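# Open four ring boxes, rings left seated

## Task

Lift the lid of each of the four ring boxes so that all four end up open and upright on the table, with every ring still sitting in its slot.

## Robot and tools

Robot: one Doosan M1013 arm carrying a sixteen-motor right hand (index, middle and ring fingers plus a thumb). The arm's root sits at (0, 0, +0.012) m in the scene frame, tilted very slightly. A camera stand is fixed beside the table. Scene frame: origin on the table top below the base, +z up, and +y to the left when facing along +x. Reported poses may be off by a few centimetres, more so at long reach.

Hand point axes: +z runs along the straight fingers toward their tips, +x crosses the palm away from the thumb, +y points out of the palm face (the palm surface lies at y = -0.062 m). With the fingers straight, the tips extend about 0.139 m past the knuckles, which sit at z = -0.017 m. A rigid mast near the wrist (x +0.05 to +0.10, z -0.16 to -0.11, out to y = +0.06 m) can strike objects. Only the last 0.03 m of each digit is rubber.

Motion rows. One row is always 24 numbers, each in [-1, 1], in this order: dx, dy, dz, rx, ry, rz, then index_mcp, index_abd, index_pip, index_dip, middle_mcp, middle_abd, middle_pip, middle_dip, ring_mcp, ring_abd, ring_pip, ring_dip, thumb_cmc, thumb_axl, thumb_mcp, thumb_ipl, current_limit, speed. The first six are an offset, not a pose: they are measured along the scene axes from the Hand target as it stood when the action or move began (1.0 = 0.6 m or 180 degrees; rx, ry, rz form a single rotation vector, turning about the Hand target's position). Each row of one action counts from that same start, not from the preceding row. Issuing the same offset again moves the hand further. The sixteen motor numbers are absolute goals, each scaled linearly between the hinge's two stops. Values at which a joint is straight: _mcp +0.75, _abd 0.00, _pip +0.58, _dip +0.70, thumb_cmc +0.71, thumb_axl +0.68, thumb_mcp +0.23, thumb_ipl +0.17. Lower values curl the fingers toward the palm; _abd toward -1 swings a finger away from the thumb; thumb_cmc toward -1 brings the thumb around in front of the palm. current_limit maps -1..+1 to 0..550 mA for every motor; speed sets how fast the set-points travel ((speed+1)/2 of 8.5 rad/s). Starting values are +0.4 and -0.6. To keep the hand unchanged, resend the last motor numbers, current_limit and speed; at scene start read them from a result first, because a 0 is a real command.

Tools:
- execute_actions(actions, cameras): actions is a list of actions; each action is a list of up to 15 rows, one per 1/30 s control step, with the last row held for any remaining steps. An action lasts 0.5 s. With an empty list it returns state plus all camera images, and the scene number.
- move(target, speed, blend, blocking, cameras): target is one row or a list of up to 15 rows, all offsets from the same starting Hand target. speed is the top path speed in m/s (0.002 to 2, default 0.25; turning is capped at twice that in rad/s), given once or per target. blend (m) rounds the corners at intermediate targets; 0 stops at each one. The path takes at least 0.5 s; past 10 s it falls short. It does not avoid obstacles. Avoid paths near the arm's own base. blocking=false returns after about 0.5 s while the motion continues.
- wait(seconds 0 to 10), stop() to brake a running move, zoom_image(camera, region [x0,y0,x1,y1], at most 504 by 504 px, only on the newest images), clear_fault() after a reported torque or force fault, read_manual(section) for the licence text, finished_scene(scene) to end the scene irreversibly (scene is 1 or 2).

Cameras: cam_head_left, cam_head_right, cam_high (each 896x504) and cam_wrist (672x504). "all" requests every camera; [] requests none.

Results: end_effector_position (m) and end_effector_quat_wxyz in the scene frame, velocities, Joint positions and torques, the Hand target (the last commanded pose after clipping, which is where the next offsets start), and per-motor hand_goal, hand_measured, hand_current_ma and hand_state (moving, goal, blocked, overload). A move adds a "move:" line with its ending (done = settled within 3 mm and 2 degrees; or off_target, moving, held, fault) and any limits hit (paced, held). Each step, the controller clips the command to 70 mm and 16 degrees from the measured pose. If the hand stops short, send the remaining distance. To end a push, command back beyond the hand point.

Cautions: the arm is stiff, so targets only slightly past a firm contact can trigger a fault. A force of 144 N, or joint contact torque above the limits (waist/shoulder 312, elbow 147, wrist joints 41.4 N m), stops the arm until clear_fault is called. A motor carrying 495 mA or more for 5 s shuts down for 10 s. Holding loads or staying stretched out heats motors and can lead to a 30 to 60 s brake stop. Move slowly near the boxes, avoid slamming lids or knocking rings out, and never let a box leave or fall from the table: that fails the scene.

Each tool is called as a command line: name --argument value for each argument, lists and objects as JSON in quotes; but a table of rows of numbers goes row by row, as --pt "numbers of a row", without its own name.

## Session

execute_actions --actions '[]'

Scene clock: 0.00 s.
end_effector_position=(+0.3899, +0.0221, +0.2683) hand_goal=(+0.754, +0.000, +0.576, +0.696, +0.754, +0.000, +0.576, +0.696, +0.754, +0.000, +0.576, +0.696, +0.714, +0.678, +0.226, +0.168) hand_measured=(+0.754, +0.000, +0.576, +0.696, +0.754, +0.000, +0.576, +0.696, +0.754, +0.000, +0.576, +0.696, +0.714, +0.678, +0.226, +0.168) hand_current_ma=(+0, +0, +0, +0, +0, +0, +0, +0, +0, +0, +0, +0, +0, +0, +0, +0) hand_state=(goal, goal, goal, goal, goal, goal, goal, goal, goal, goal, goal, goal, goal, goal, goal, goal) hand_current_limit=0.40 hand_speed=-0.60 end_effector_quat_wxyz=(+0.147, -0.393, +0.862, +0.283)
Joint positions: [-0.441 0.066 2.199 0.613 1.245 -0.072]
Joint velocities: within noise
Joint torques (N m): no reading
Hand target: +0.3899, +0.0221, +0.2683; +0.147, -0.393, +0.862, +0.283

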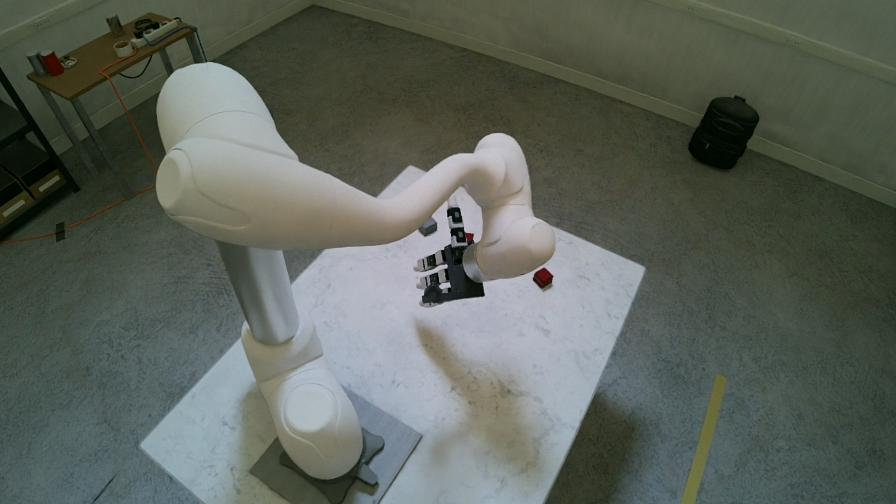

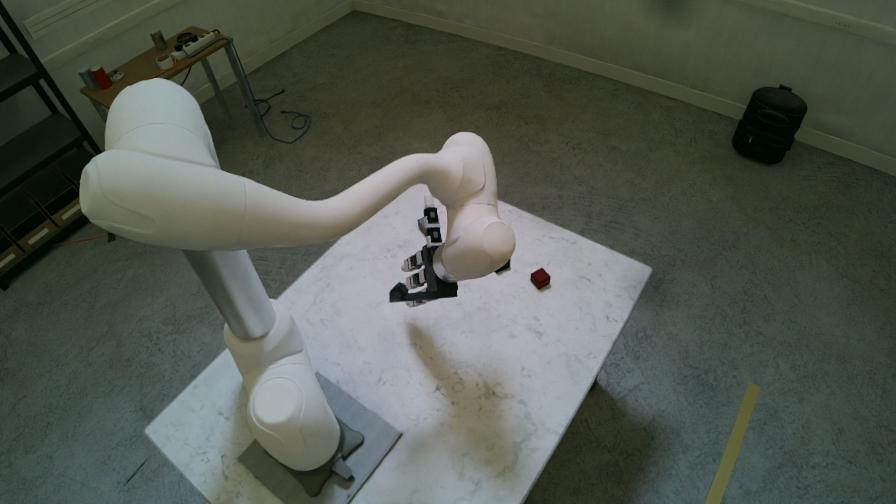

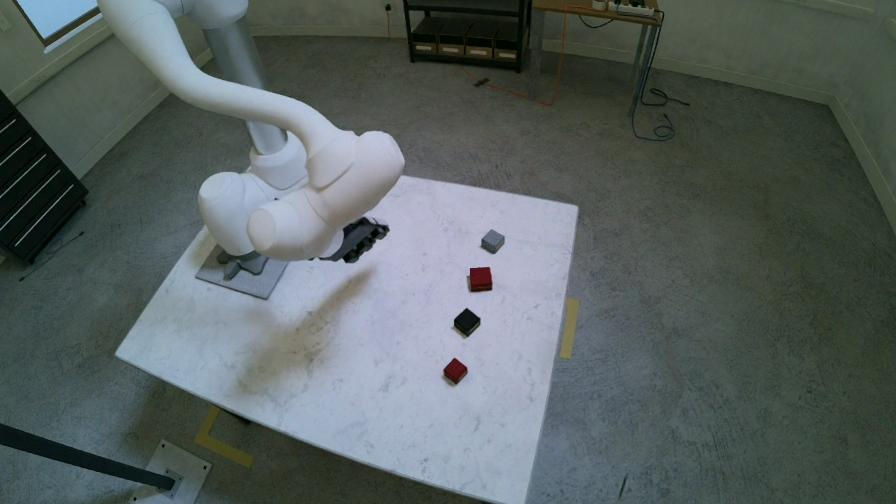

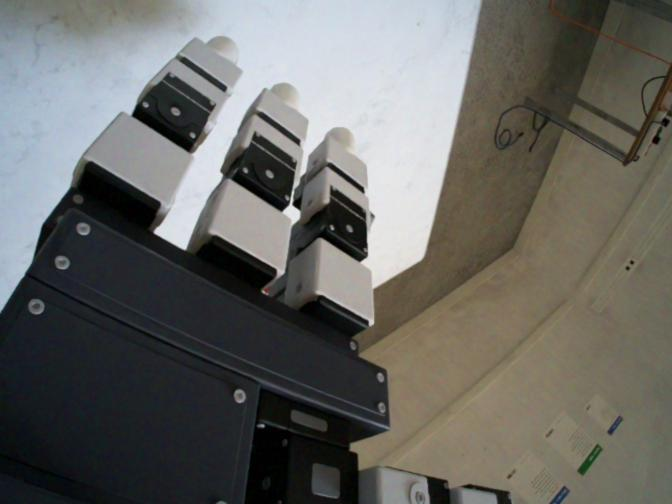

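zoom_image --camera "cam_high" --region '[420, 220, 540, 310]'

zoom_image --camera "cam_high" --region '[410, 300, 530, 390]'

zoom_image --camera "cam_head_left" --region '[400, 190, 600, 310]'

Scaled by 4.200 from the camera's 896x504 image, which has a finer 1280x720 frame.

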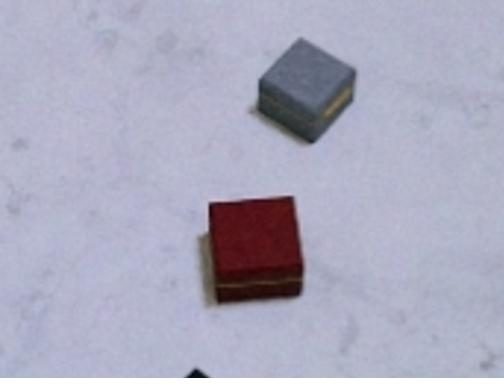

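Scaled by 4.200 from the camera's 896x504 image, which has a finer 1280x720 frame.

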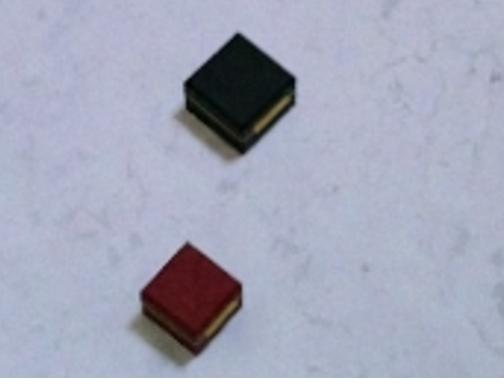

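Scaled by 2.520 from the camera's 896x504 image, which has a finer 1280x720 frame.

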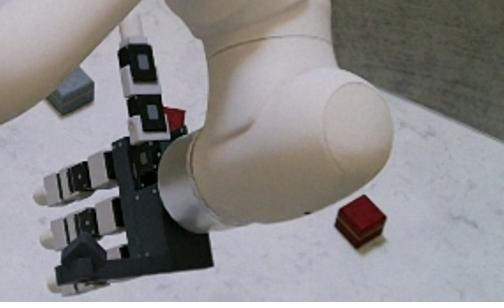

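move --target '[0.05,-0.4,0.2,-0.302,-0.371,0.095,0.754,0,0.576,0.696,0.754,0,0.576,0.696,0.754,0,0.576,0.696,0.714,0.678,0.226,0.168,0.4,-0.6]' --speed 0.4 --cameras '["all"]'

Scene clock: 110.27 s.
end_effector_position=(+0.4198, -0.2179, +0.3884) hand_goal=(+0.754, +0.000, +0.576, +0.696, +0.754, +0.000, +0.576, +0.696, +0.754, +0.000, +0.576, +0.696, +0.714, +0.678, +0.226, +0.168) hand_measured=(+0.748, +0.000, +0.576, +0.696, +0.748, +0.000, +0.576, +0.696, +0.748, +0.000, +0.576, +0.696, +0.708, +0.678, +0.224, +0.168) hand_current_ma=(-11, +0, +0, +0, -10, +0, +0, +0, -11, +0, +0, +0, -8, -1, -2, +0) hand_state=(goal, goal, goal, goal, goal, goal, goal, goal, goal, goal, goal, goal, goal, goal, goal, goal) hand_current_limit=0.40 hand_speed=-0.60 end_effector_quat_wxyz=(-0.354, +0.612, -0.612, +0.354)
Joint positions: [-0.829 -0.317 2.188 1.125 0.815 -1.499]
Joint torques (N m): [-2.36 -8.57 -41.15 3.64 -0.37 0.37]
Hand target: +0.4199, -0.2179, +0.3883; -0.354, +0.612, -0.612, +0.354
Off the commanded pose: 0.000 m, 0 deg.
move: done

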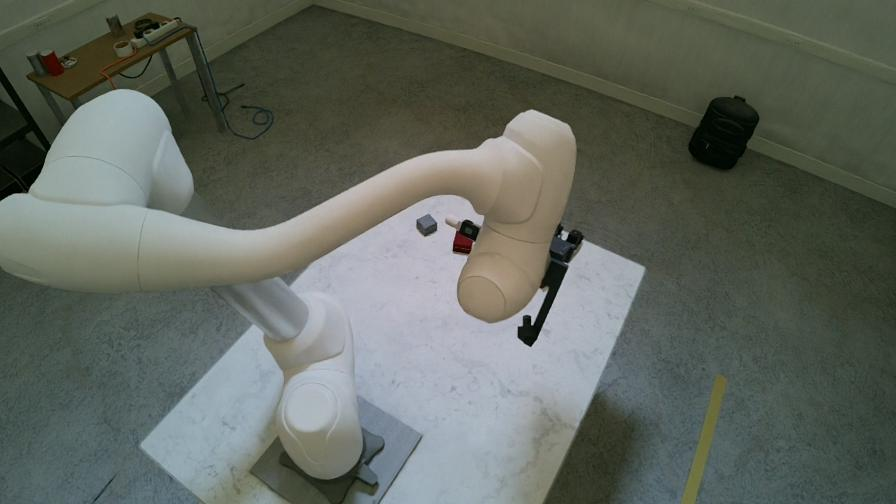

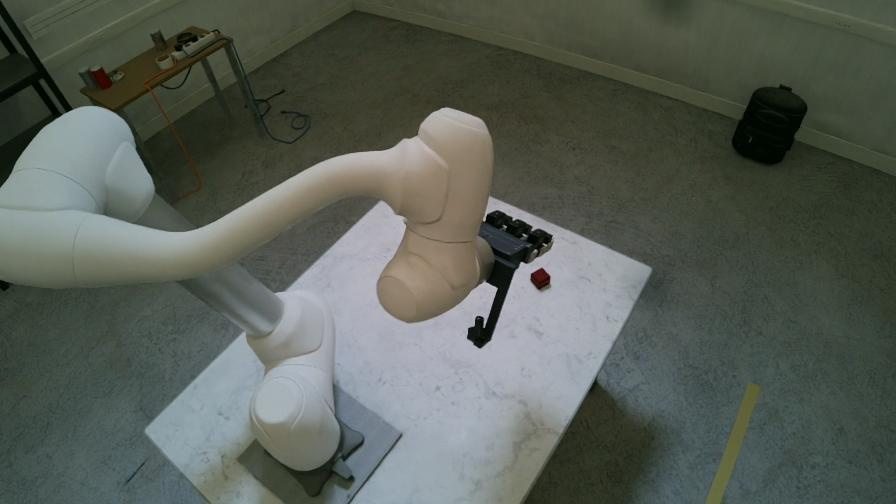

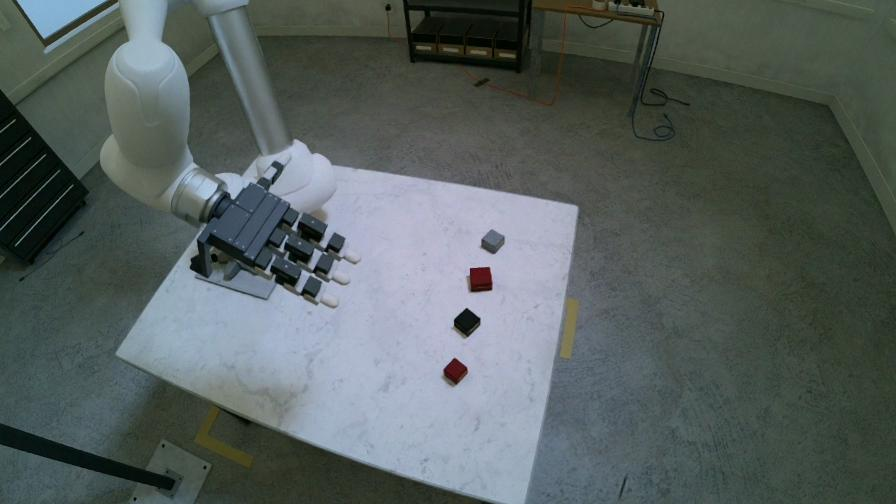

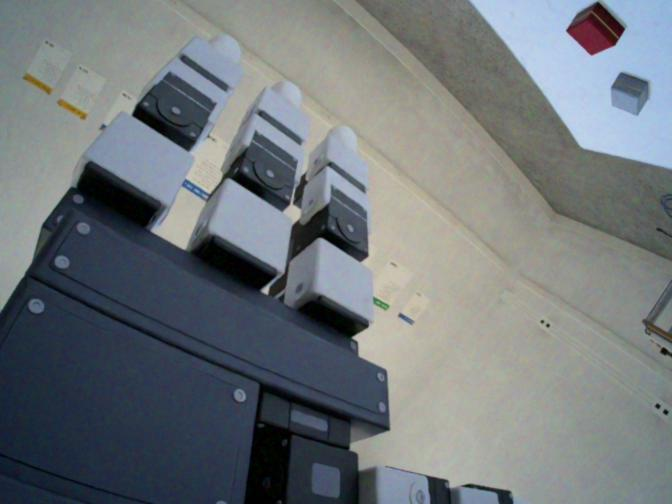

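zoom_image --camera "cam_wrist" --region '[540, 0, 672, 130]'

zoom_image --camera "cam_head_left" --region '[405, 200, 495, 270]'

zoom_image --camera "cam_head_right" --region '[510, 250, 570, 300]'

zoom_image --camera "cam_high" --region '[435, 300, 500, 390]'

Scaled by 3.818 from the camera's 672x504 image, which has a finer 960x720 frame.

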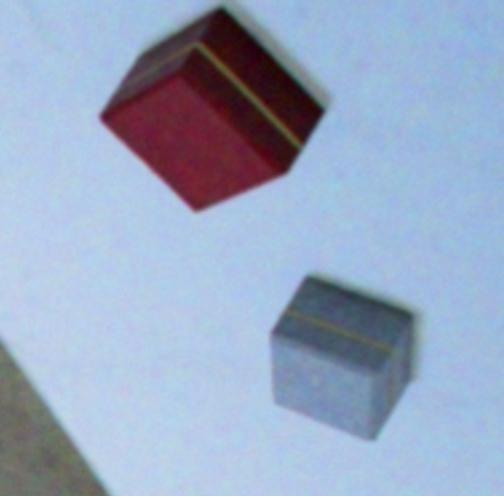

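Scaled by 5.600 from the camera's 896x504 image, which has a finer 1280x720 frame.

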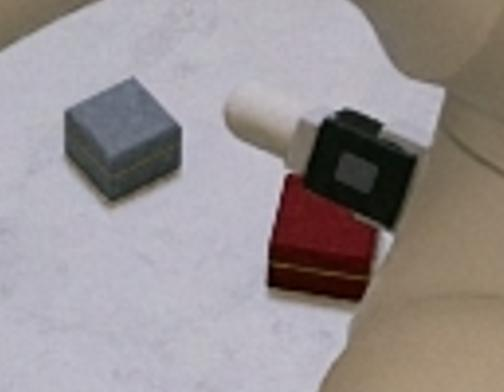

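Scaled by 8.400 from the camera's 896x504 image, which has a finer 1280x720 frame.

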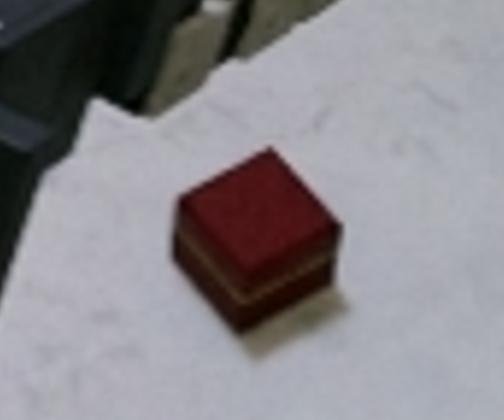

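Scaled by 5.600 from the camera's 896x504 image, which has a finer 1280x720 frame.

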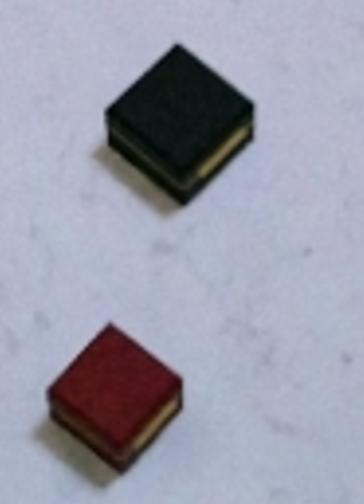

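move --target '[0.467,-0.053,-0.313,0,0,0.25,0.674,0,-0.558,0.261,1,0,1,1,1,0,1,1,-0.504,0.678,0.054,-0.121,0.4,-0.6]' --speed 0.4 --cameras '["all"]'

zoom_image --camera "cam_high" --region '[390, 280, 530, 400]'

zoom_image --camera "cam_wrist" --region '[200, 0, 672, 400]'

Scene clock: 183.37 s.
end_effector_position=(+0.7000, -0.2497, +0.2006) hand_goal=(+0.674, +0.000, -0.558, +0.262, +1.000, +0.000, +1.000, +1.000, +1.000, +0.000, +1.000, +1.000, -0.504, +0.678, +0.054, -0.120) hand_measured=(+0.668, +0.000, -0.554, +0.266, +0.980, +0.000, +0.992, +0.998, +0.980, +0.000, +0.994, +0.996, -0.504, +0.678, +0.054, -0.118) hand_current_ma=(-9, +0, +5, +4, -45, +0, -11, -3, -46, +0, -10, -4, +0, -1, +1, +4) hand_state=(goal, goal, goal, goal, goal, goal, goal, goal, blocked, goal, goal, goal, goal, goal, goal, goal) hand_current_limit=0.40 hand_speed=-0.60 end_effector_quat_wxyz=(-0.462, +0.800, -0.331, +0.191)
Joint positions: [-0.59 0.426 1.774 1.203 1.15 -2.079]
Joint torques (N m): [-2.64 -70.61 -35.7 3.15 0.67 0.38]
Hand target: +0.7001, -0.2497, +0.2005; -0.462, +0.800, -0.331, +0.191
Off the commanded pose: 0.000 m, 0 deg.
move: done

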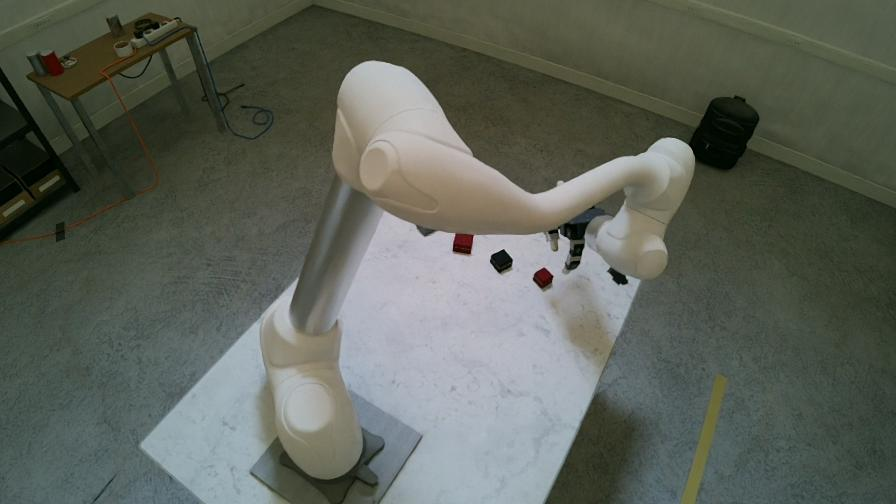

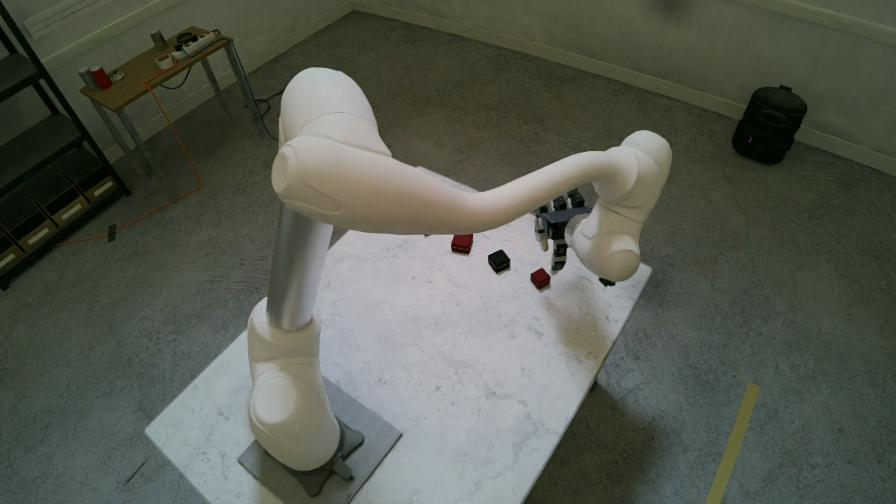

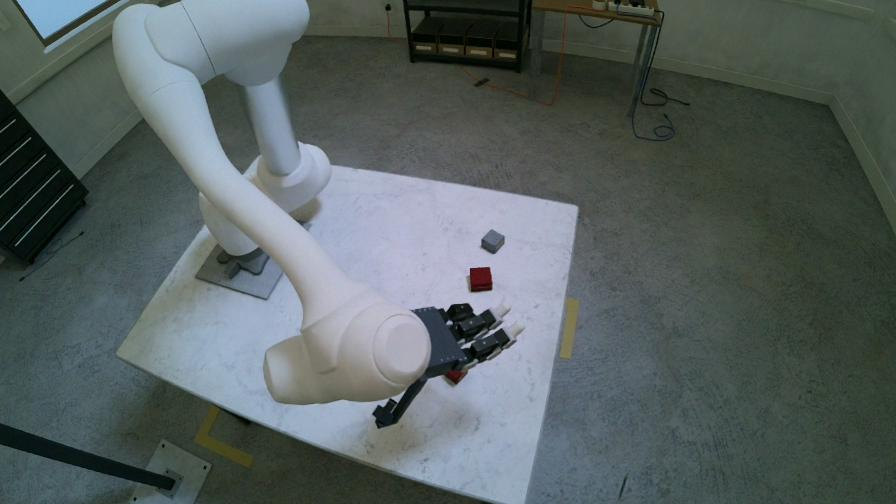

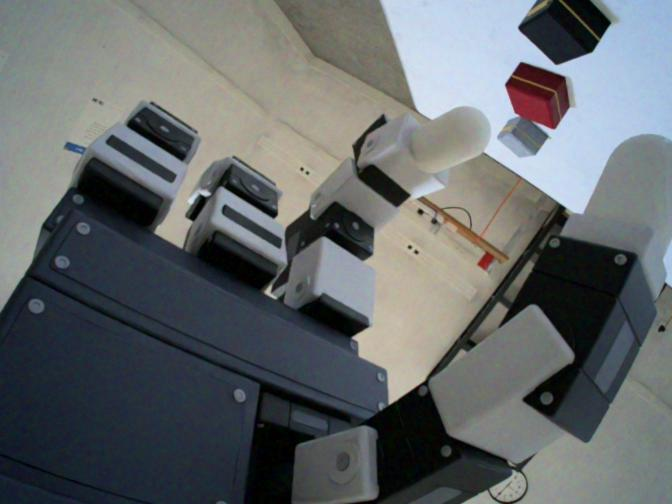

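Scaled by 3.600 from the camera's 896x504 image, which has a finer 1280x720 frame.

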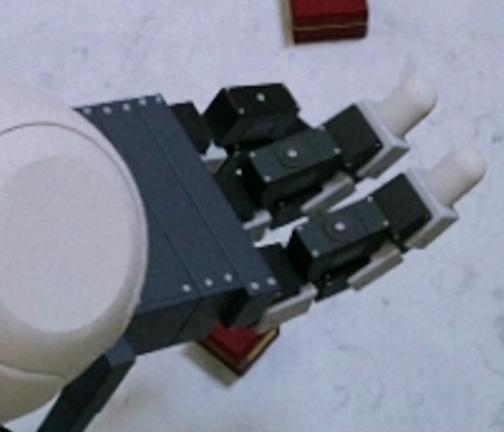

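Scaled by 1.068 from the camera's 672x504 image, which has a finer 960x720 frame.

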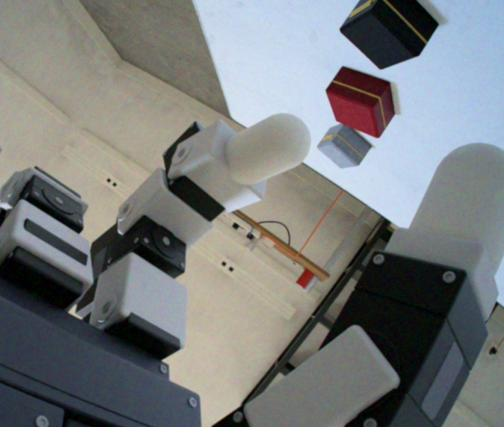

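zoom_image --camera "cam_head_left" --region '[480, 170, 660, 300]'

zoom_image --camera "cam_head_right" --region '[480, 170, 660, 300]'

Scaled by 2.800 from the camera's 896x504 image, which has a finer 1280x720 frame.

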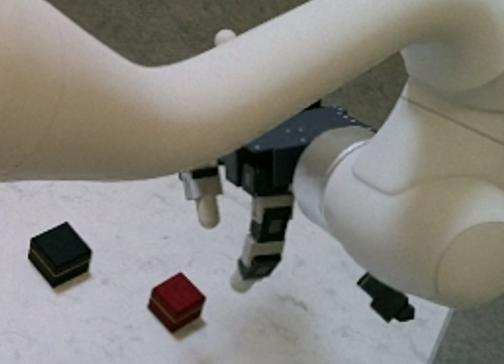

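Scaled by 2.800 from the camera's 896x504 image, which has a finer 1280x720 frame.

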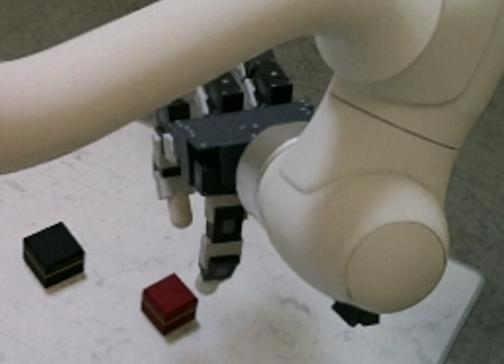

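move --target '[0,0,-0.167,0,0,0,0.674,0,-0.558,0.261,1,0,1,1,1,0,1,1,-0.504,0.678,0.054,-0.121,0.4,-0.6]' --speed 0.3 --cameras '["all"]'

zoom_image --camera "cam_head_left" --region '[480, 200, 640, 320]'

zoom_image --camera "cam_head_right" --region '[480, 200, 640, 320]'

zoom_image --camera "cam_high" --region '[400, 310, 520, 400]'

Scene clock: 210.17 s.
end_effector_position=(+0.7001, -0.2497, +0.1004) hand_goal=(+0.674, +0.000, -0.558, +0.262, +1.000, +0.000, +1.000, +1.000, +1.000, +0.000, +1.000, +1.000, -0.504, +0.678, +0.054, -0.120) hand_measured=(+0.668, +0.000, -0.554, +0.266, +0.982, +0.000, +0.994, +0.998, +0.980, +0.000, +0.994, +0.996, -0.504, +0.678, +0.054, -0.118) hand_current_ma=(-9, +0, +5, +4, -42, +0, -10, -3, -44, +0, -9, -4, +0, -1, +1, +4) hand_state=(goal, goal, goal, goal, goal, goal, goal, goal, goal, goal, goal, goal, goal, goal, goal, goal) hand_current_limit=0.40 hand_speed=-0.60 end_effector_quat_wxyz=(-0.462, +0.800, -0.331, +0.191)
Joint positions: [-0.591 0.535 1.829 1.277 1.097 -2.25]
Joint torques (N m): [-2.81 -76.22 -31.84 2.62 0.96 0.46]
Hand target: +0.7001, -0.2497, +0.1003; -0.462, +0.800, -0.331, +0.191
Off the commanded pose: 0.000 m, 0 deg.
move: done

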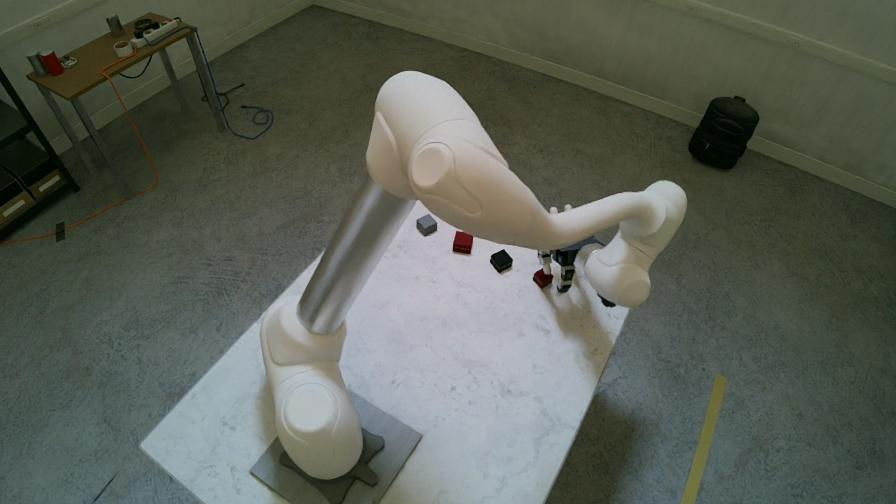

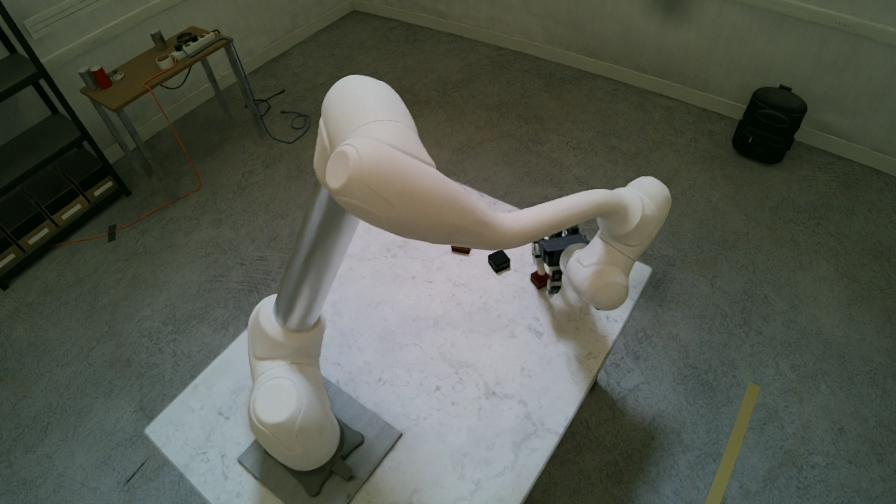

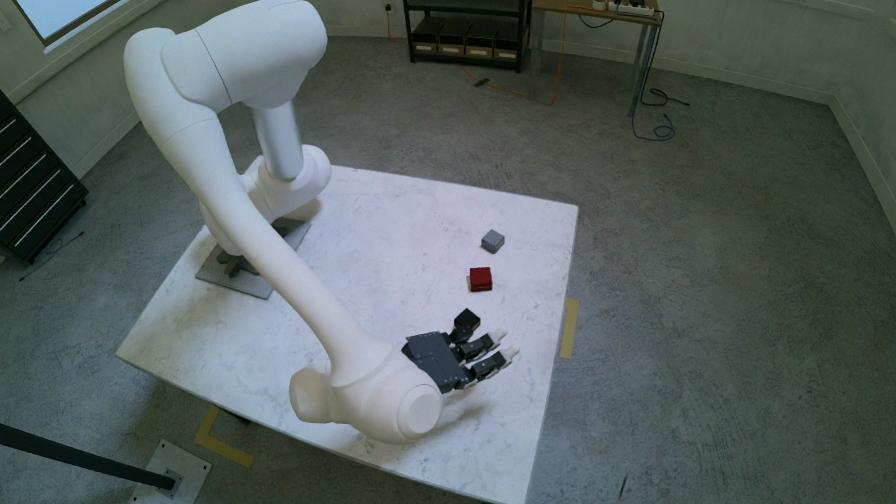

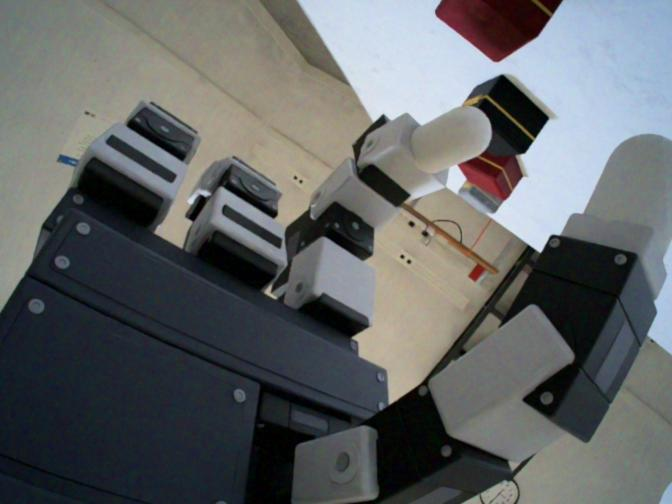

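Scaled by 3.150 from the camera's 896x504 image, which has a finer 1280x720 frame.

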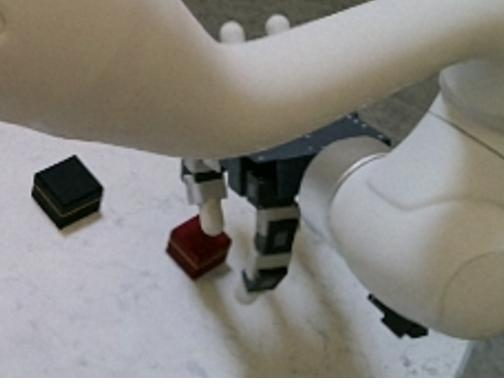

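Scaled by 3.150 from the camera's 896x504 image, which has a finer 1280x720 frame.

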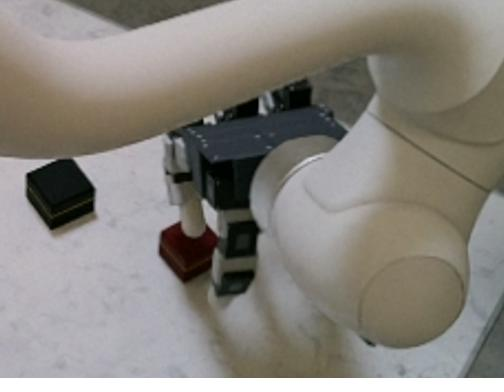

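Scaled by 4.200 from the camera's 896x504 image, which has a finer 1280x720 frame.

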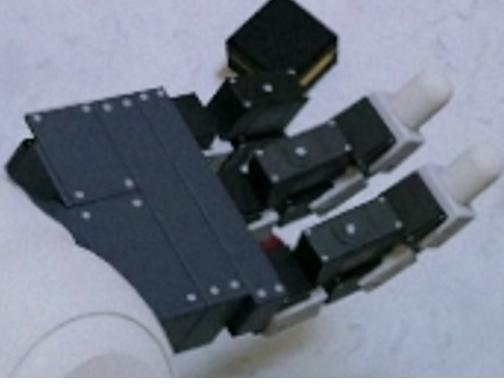

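move --target '[0.08,0.078,0,0,0,0.078,0.674,0,-0.558,0.261,1,0,1,1,1,0,1,1,-0.504,0.678,0.054,-0.121,0.4,-0.6]' --speed 0.3 --cameras '["all"]'

zoom_image --camera "cam_head_left" --region '[490, 210, 620, 310]'

zoom_image --camera "cam_head_right" --region '[490, 210, 620, 310]'

Scene clock: 243.17 s.
end_effector_position=(+0.7480, -0.2029, +0.1003) hand_goal=(+0.674, +0.000, -0.558, +0.262, +1.000, +0.000, +1.000, +1.000, +1.000, +0.000, +1.000, +1.000, -0.504, +0.678, +0.054, -0.120) hand_measured=(+0.668, +0.000, -0.554, +0.266, +0.982, +0.000, +0.994, +0.998, +0.980, +0.000, +0.994, +0.996, -0.504, +0.678, +0.054, -0.118) hand_current_ma=(-9, +0, +5, +4, -42, +0, -10, -3, -44, +0, -9, -4, +0, -1, +1, +4) hand_state=(goal, goal, goal, goal, goal, goal, goal, goal, goal, goal, goal, goal, goal, goal, goal, goal) hand_current_limit=0.40 hand_speed=-0.60 end_effector_quat_wxyz=(-0.482, +0.834, -0.231, +0.133)
Joint positions: [-0.499 0.607 1.697 1.162 1.222 -2.23]
Joint torques (N m): [-2.23 -85.85 -33.34 3.2 0.8 0.44]
Hand target: +0.7481, -0.2029, +0.1003; -0.482, +0.834, -0.231, +0.133
Off the commanded pose: 0.000 m, 0 deg.
move: done

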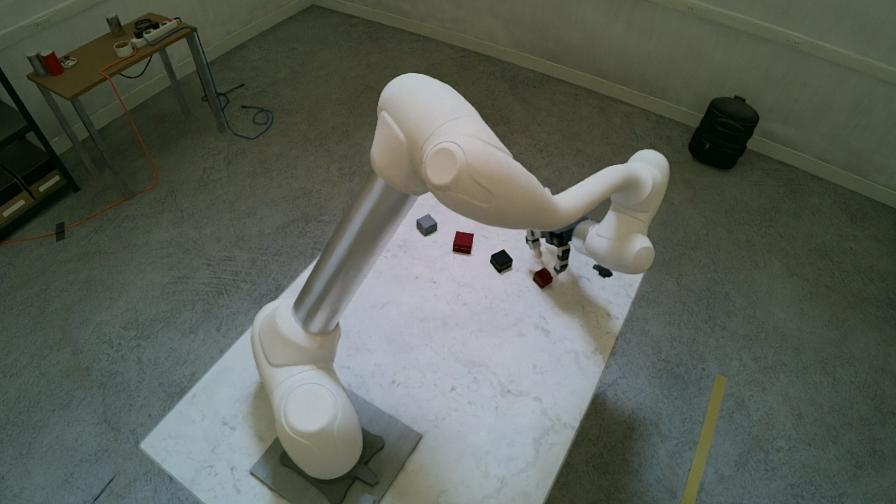

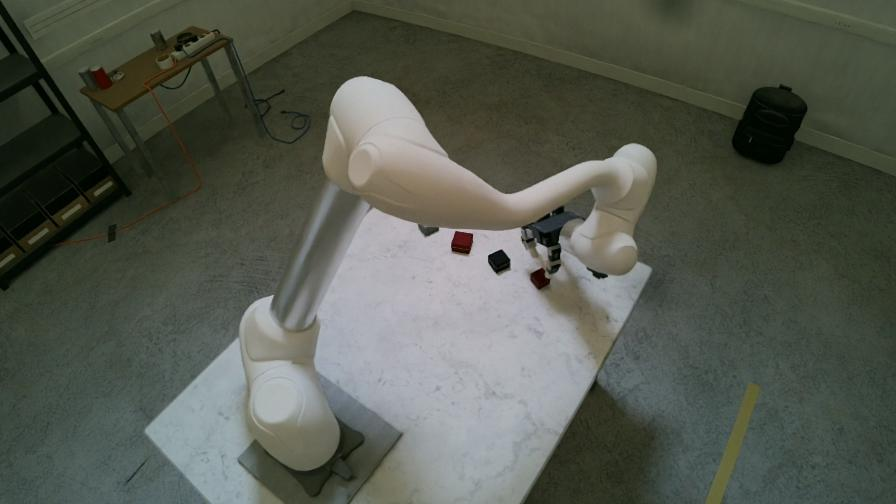

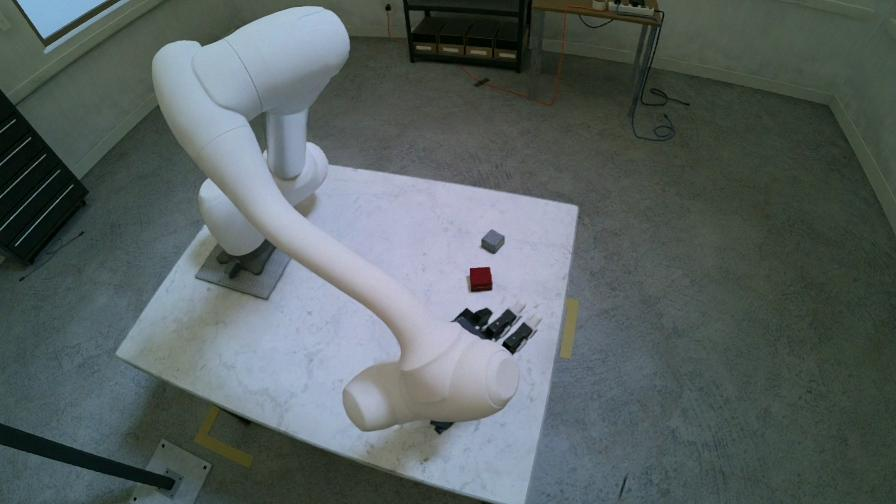

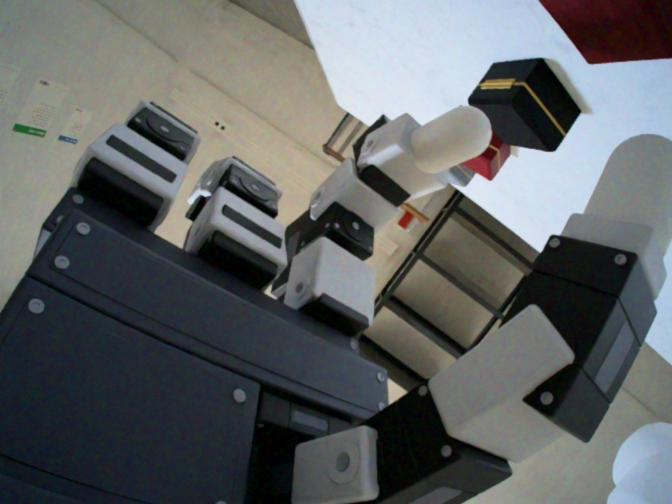

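Scaled by 3.877 from the camera's 896x504 image, which has a finer 1280x720 frame.

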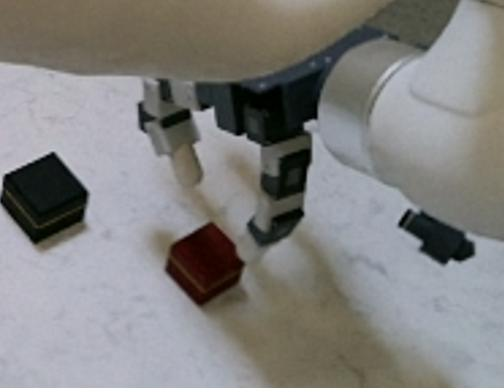

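Scaled by 3.877 from the camera's 896x504 image, which has a finer 1280x720 frame.

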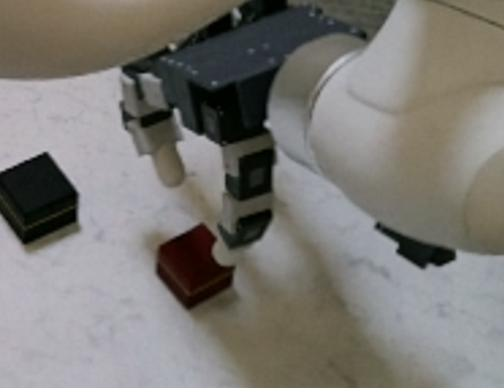

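move --target '[-0.008,0.005,-0.088,0,0,0,0.75,0,-0.558,0.261,1,0,1,1,1,0,1,1,-0.504,0.678,0.14,-0.121,0.4,-0.6]' --speed 0.1 --cameras '["cam_head_left","cam_head_right","cam_wrist"]'

zoom_image --camera "cam_head_left" --region '[490, 230, 600, 320]'

zoom_image --camera "cam_head_right" --region '[490, 230, 600, 320]'

Scene clock: 254.20 s.
end_effector_position=(+0.7433, -0.1999, +0.0476) hand_goal=(+0.750, +0.000, -0.558, +0.262, +1.000, +0.000, +1.000, +1.000, +1.000, +0.000, +1.000, +1.000, -0.504, +0.678, +0.140, -0.120) hand_measured=(+0.736, +0.000, -0.554, +0.266, +0.982, +0.000, +0.994, +0.998, +0.980, +0.000, +0.994, +0.996, -0.504, +0.678, +0.136, -0.118) hand_current_ma=(-31, +0, +4, +4, -42, +0, -10, -3, -43, +0, -9, -4, +0, -1, -7, +4) hand_state=(goal, goal, goal, goal, goal, goal, goal, goal, goal, goal, goal, goal, goal, goal, goal, goal) hand_current_limit=0.40 hand_speed=-0.60 end_effector_quat_wxyz=(-0.482, +0.834, -0.231, +0.133)
Joint positions: [-0.5 0.661 1.727 1.191 1.191 -2.312]
Joint torques (N m): [-2.66 -86.82 -31.16 2.82 1.06 0.44]
Hand target: +0.7433, -0.1999, +0.0475; -0.482, +0.834, -0.231, +0.133
Off the commanded pose: 0.000 m, 0 deg.
move: done
Images, in order (width x height): cam_head_left 896x504, cam_head_right 896x504, cam_wrist 672x504.

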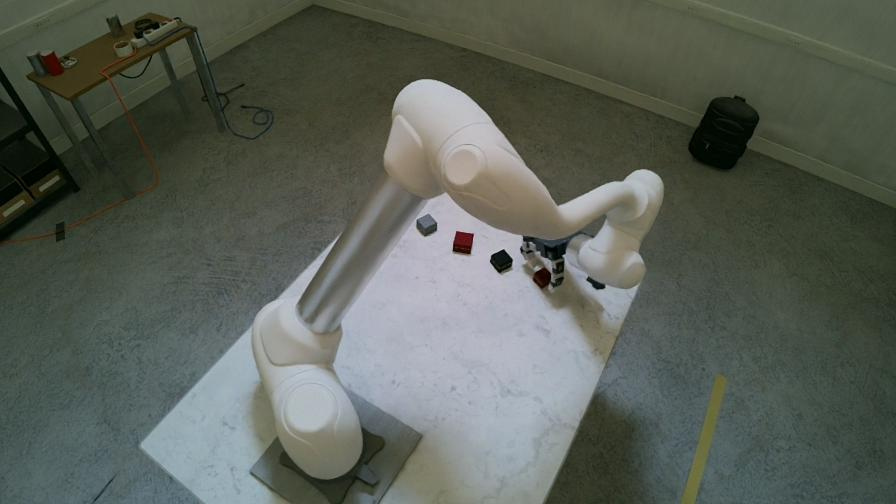

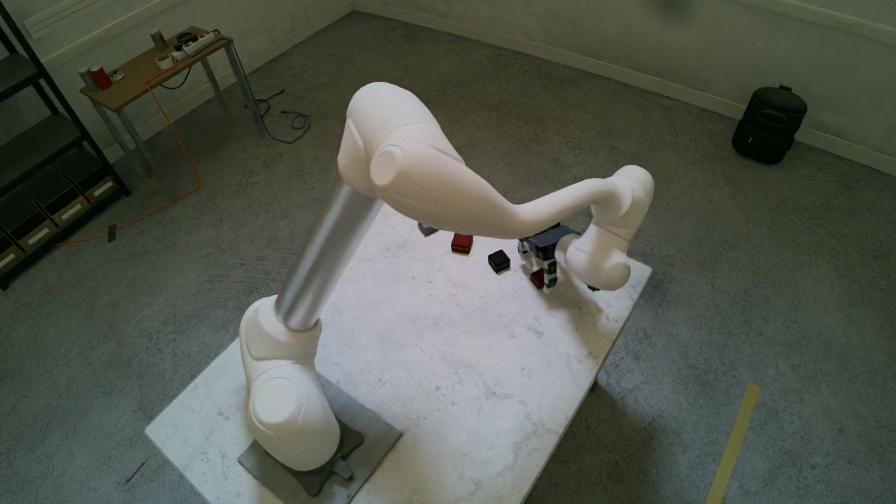

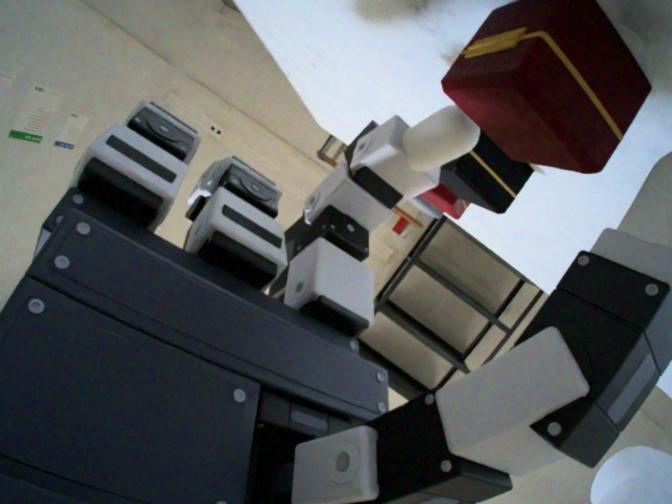

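Scaled by 4.582 from the camera's 896x504 image, which has a finer 1280x720 frame.

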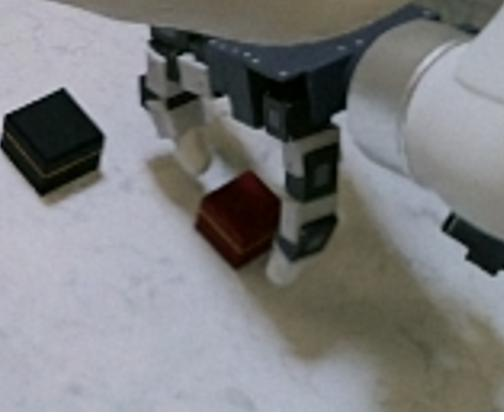

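Scaled by 4.582 from the camera's 896x504 image, which has a finer 1280x720 frame.

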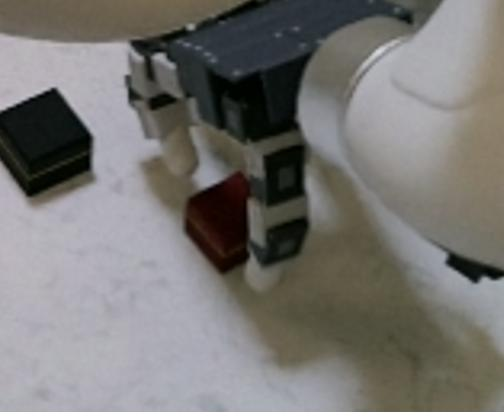

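move --pt "0 0 0.02 0 0 0 0.75 0 -0.558 0.261 1 0 1 1 1 0 1 1 -0.504 0.678 0.14 -0.121 0.2 -0.9" --pt "0 0 0.02 0 0 0 0.54 0 -0.558 0.261 1 0 1 1 1 0 1 1 -0.504 0.678 -0.08 -0.121 0.2 -0.9" --speed 0.1 --cameras '["cam_head_left","cam_head_right","cam_wrist"]'

zoom_image --camera "cam_head_left" --region '[490, 230, 600, 320]'

zoom_image --camera "cam_head_right" --region '[490, 230, 600, 320]'

Scene clock: 271.23 s.
end_effector_position=(+0.7433, -0.1999, +0.0595) hand_goal=(+0.540, +0.000, -0.558, +0.262, +1.000, +0.000, +1.000, +1.000, +1.000, +0.000, +1.000, +1.000, -0.504, +0.678, -0.080, -0.120) hand_measured=(+0.538, +0.000, -0.554, +0.266, +0.982, +0.000, +0.994, +0.998, +0.980, +0.000, +0.994, +0.996, -0.504, +0.678, -0.078, -0.118) hand_current_ma=(-3, +0, +4, +4, -42, +0, -10, -3, -43, +0, -9, -4, +0, -1, +4, +4) hand_state=(goal, goal, goal, goal, goal, goal, goal, goal, goal, goal, goal, goal, goal, goal, goal, goal) hand_current_limit=0.20 hand_speed=-0.90 end_effector_quat_wxyz=(-0.482, +0.834, -0.231, +0.133)
Joint positions: [-0.5 0.647 1.724 1.185 1.197 -2.295]
Joint torques (N m): [-2.66 -87.06 -31.34 2.84 1.02 0.41]
Hand target: +0.7433, -0.1999, +0.0595; -0.482, +0.834, -0.231, +0.133
Off the commanded pose: 0.000 m, 0 deg.
move: done
Images, in order (width x height): cam_head_left 896x504, cam_head_right 896x504, cam_wrist 672x504.

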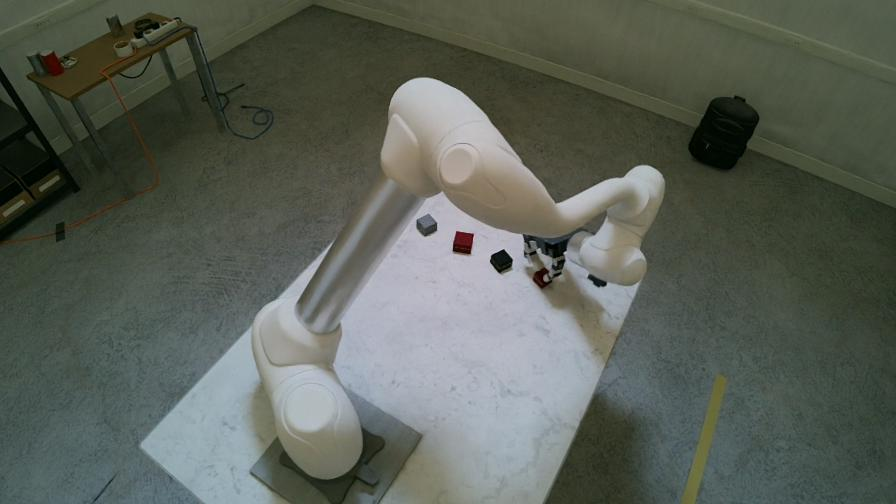

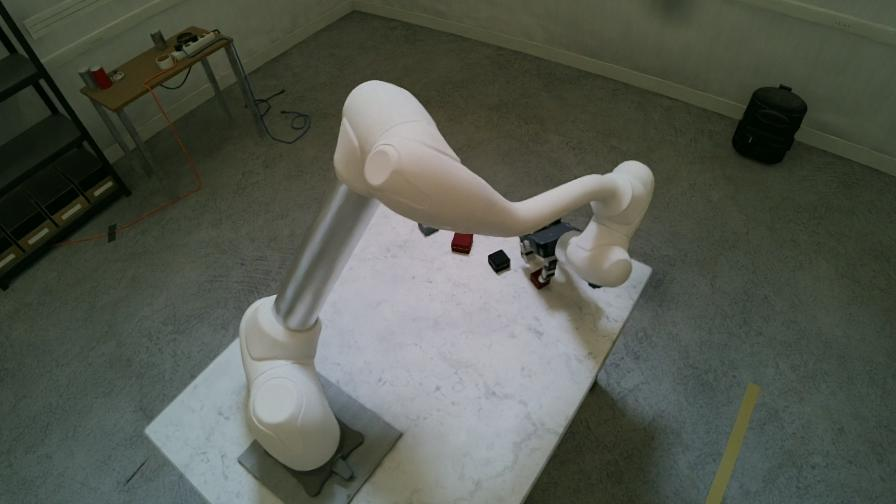

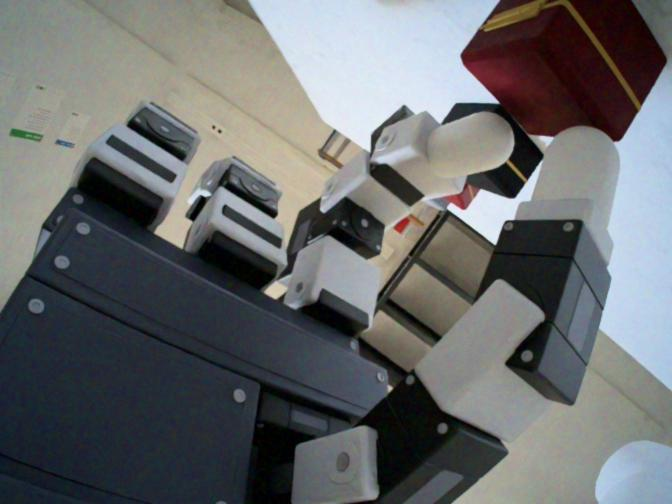

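Scaled by 4.582 from the camera's 896x504 image, which has a finer 1280x720 frame.

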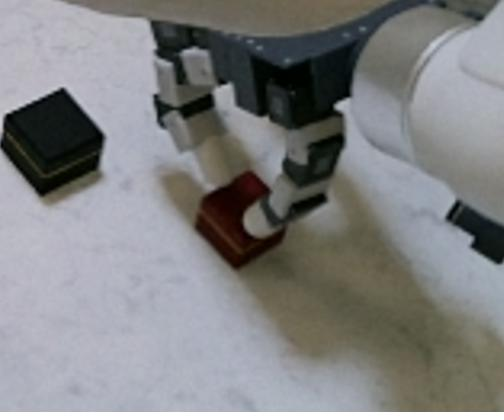

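Scaled by 4.582 from the camera's 896x504 image, which has a finer 1280x720 frame.

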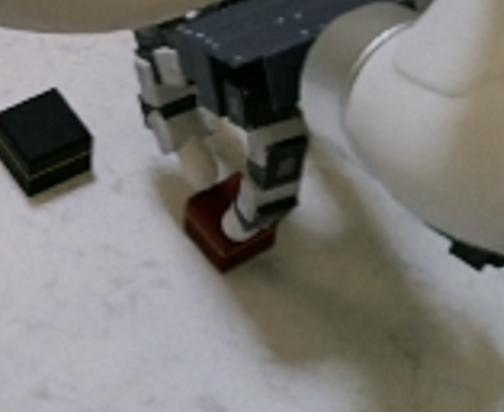

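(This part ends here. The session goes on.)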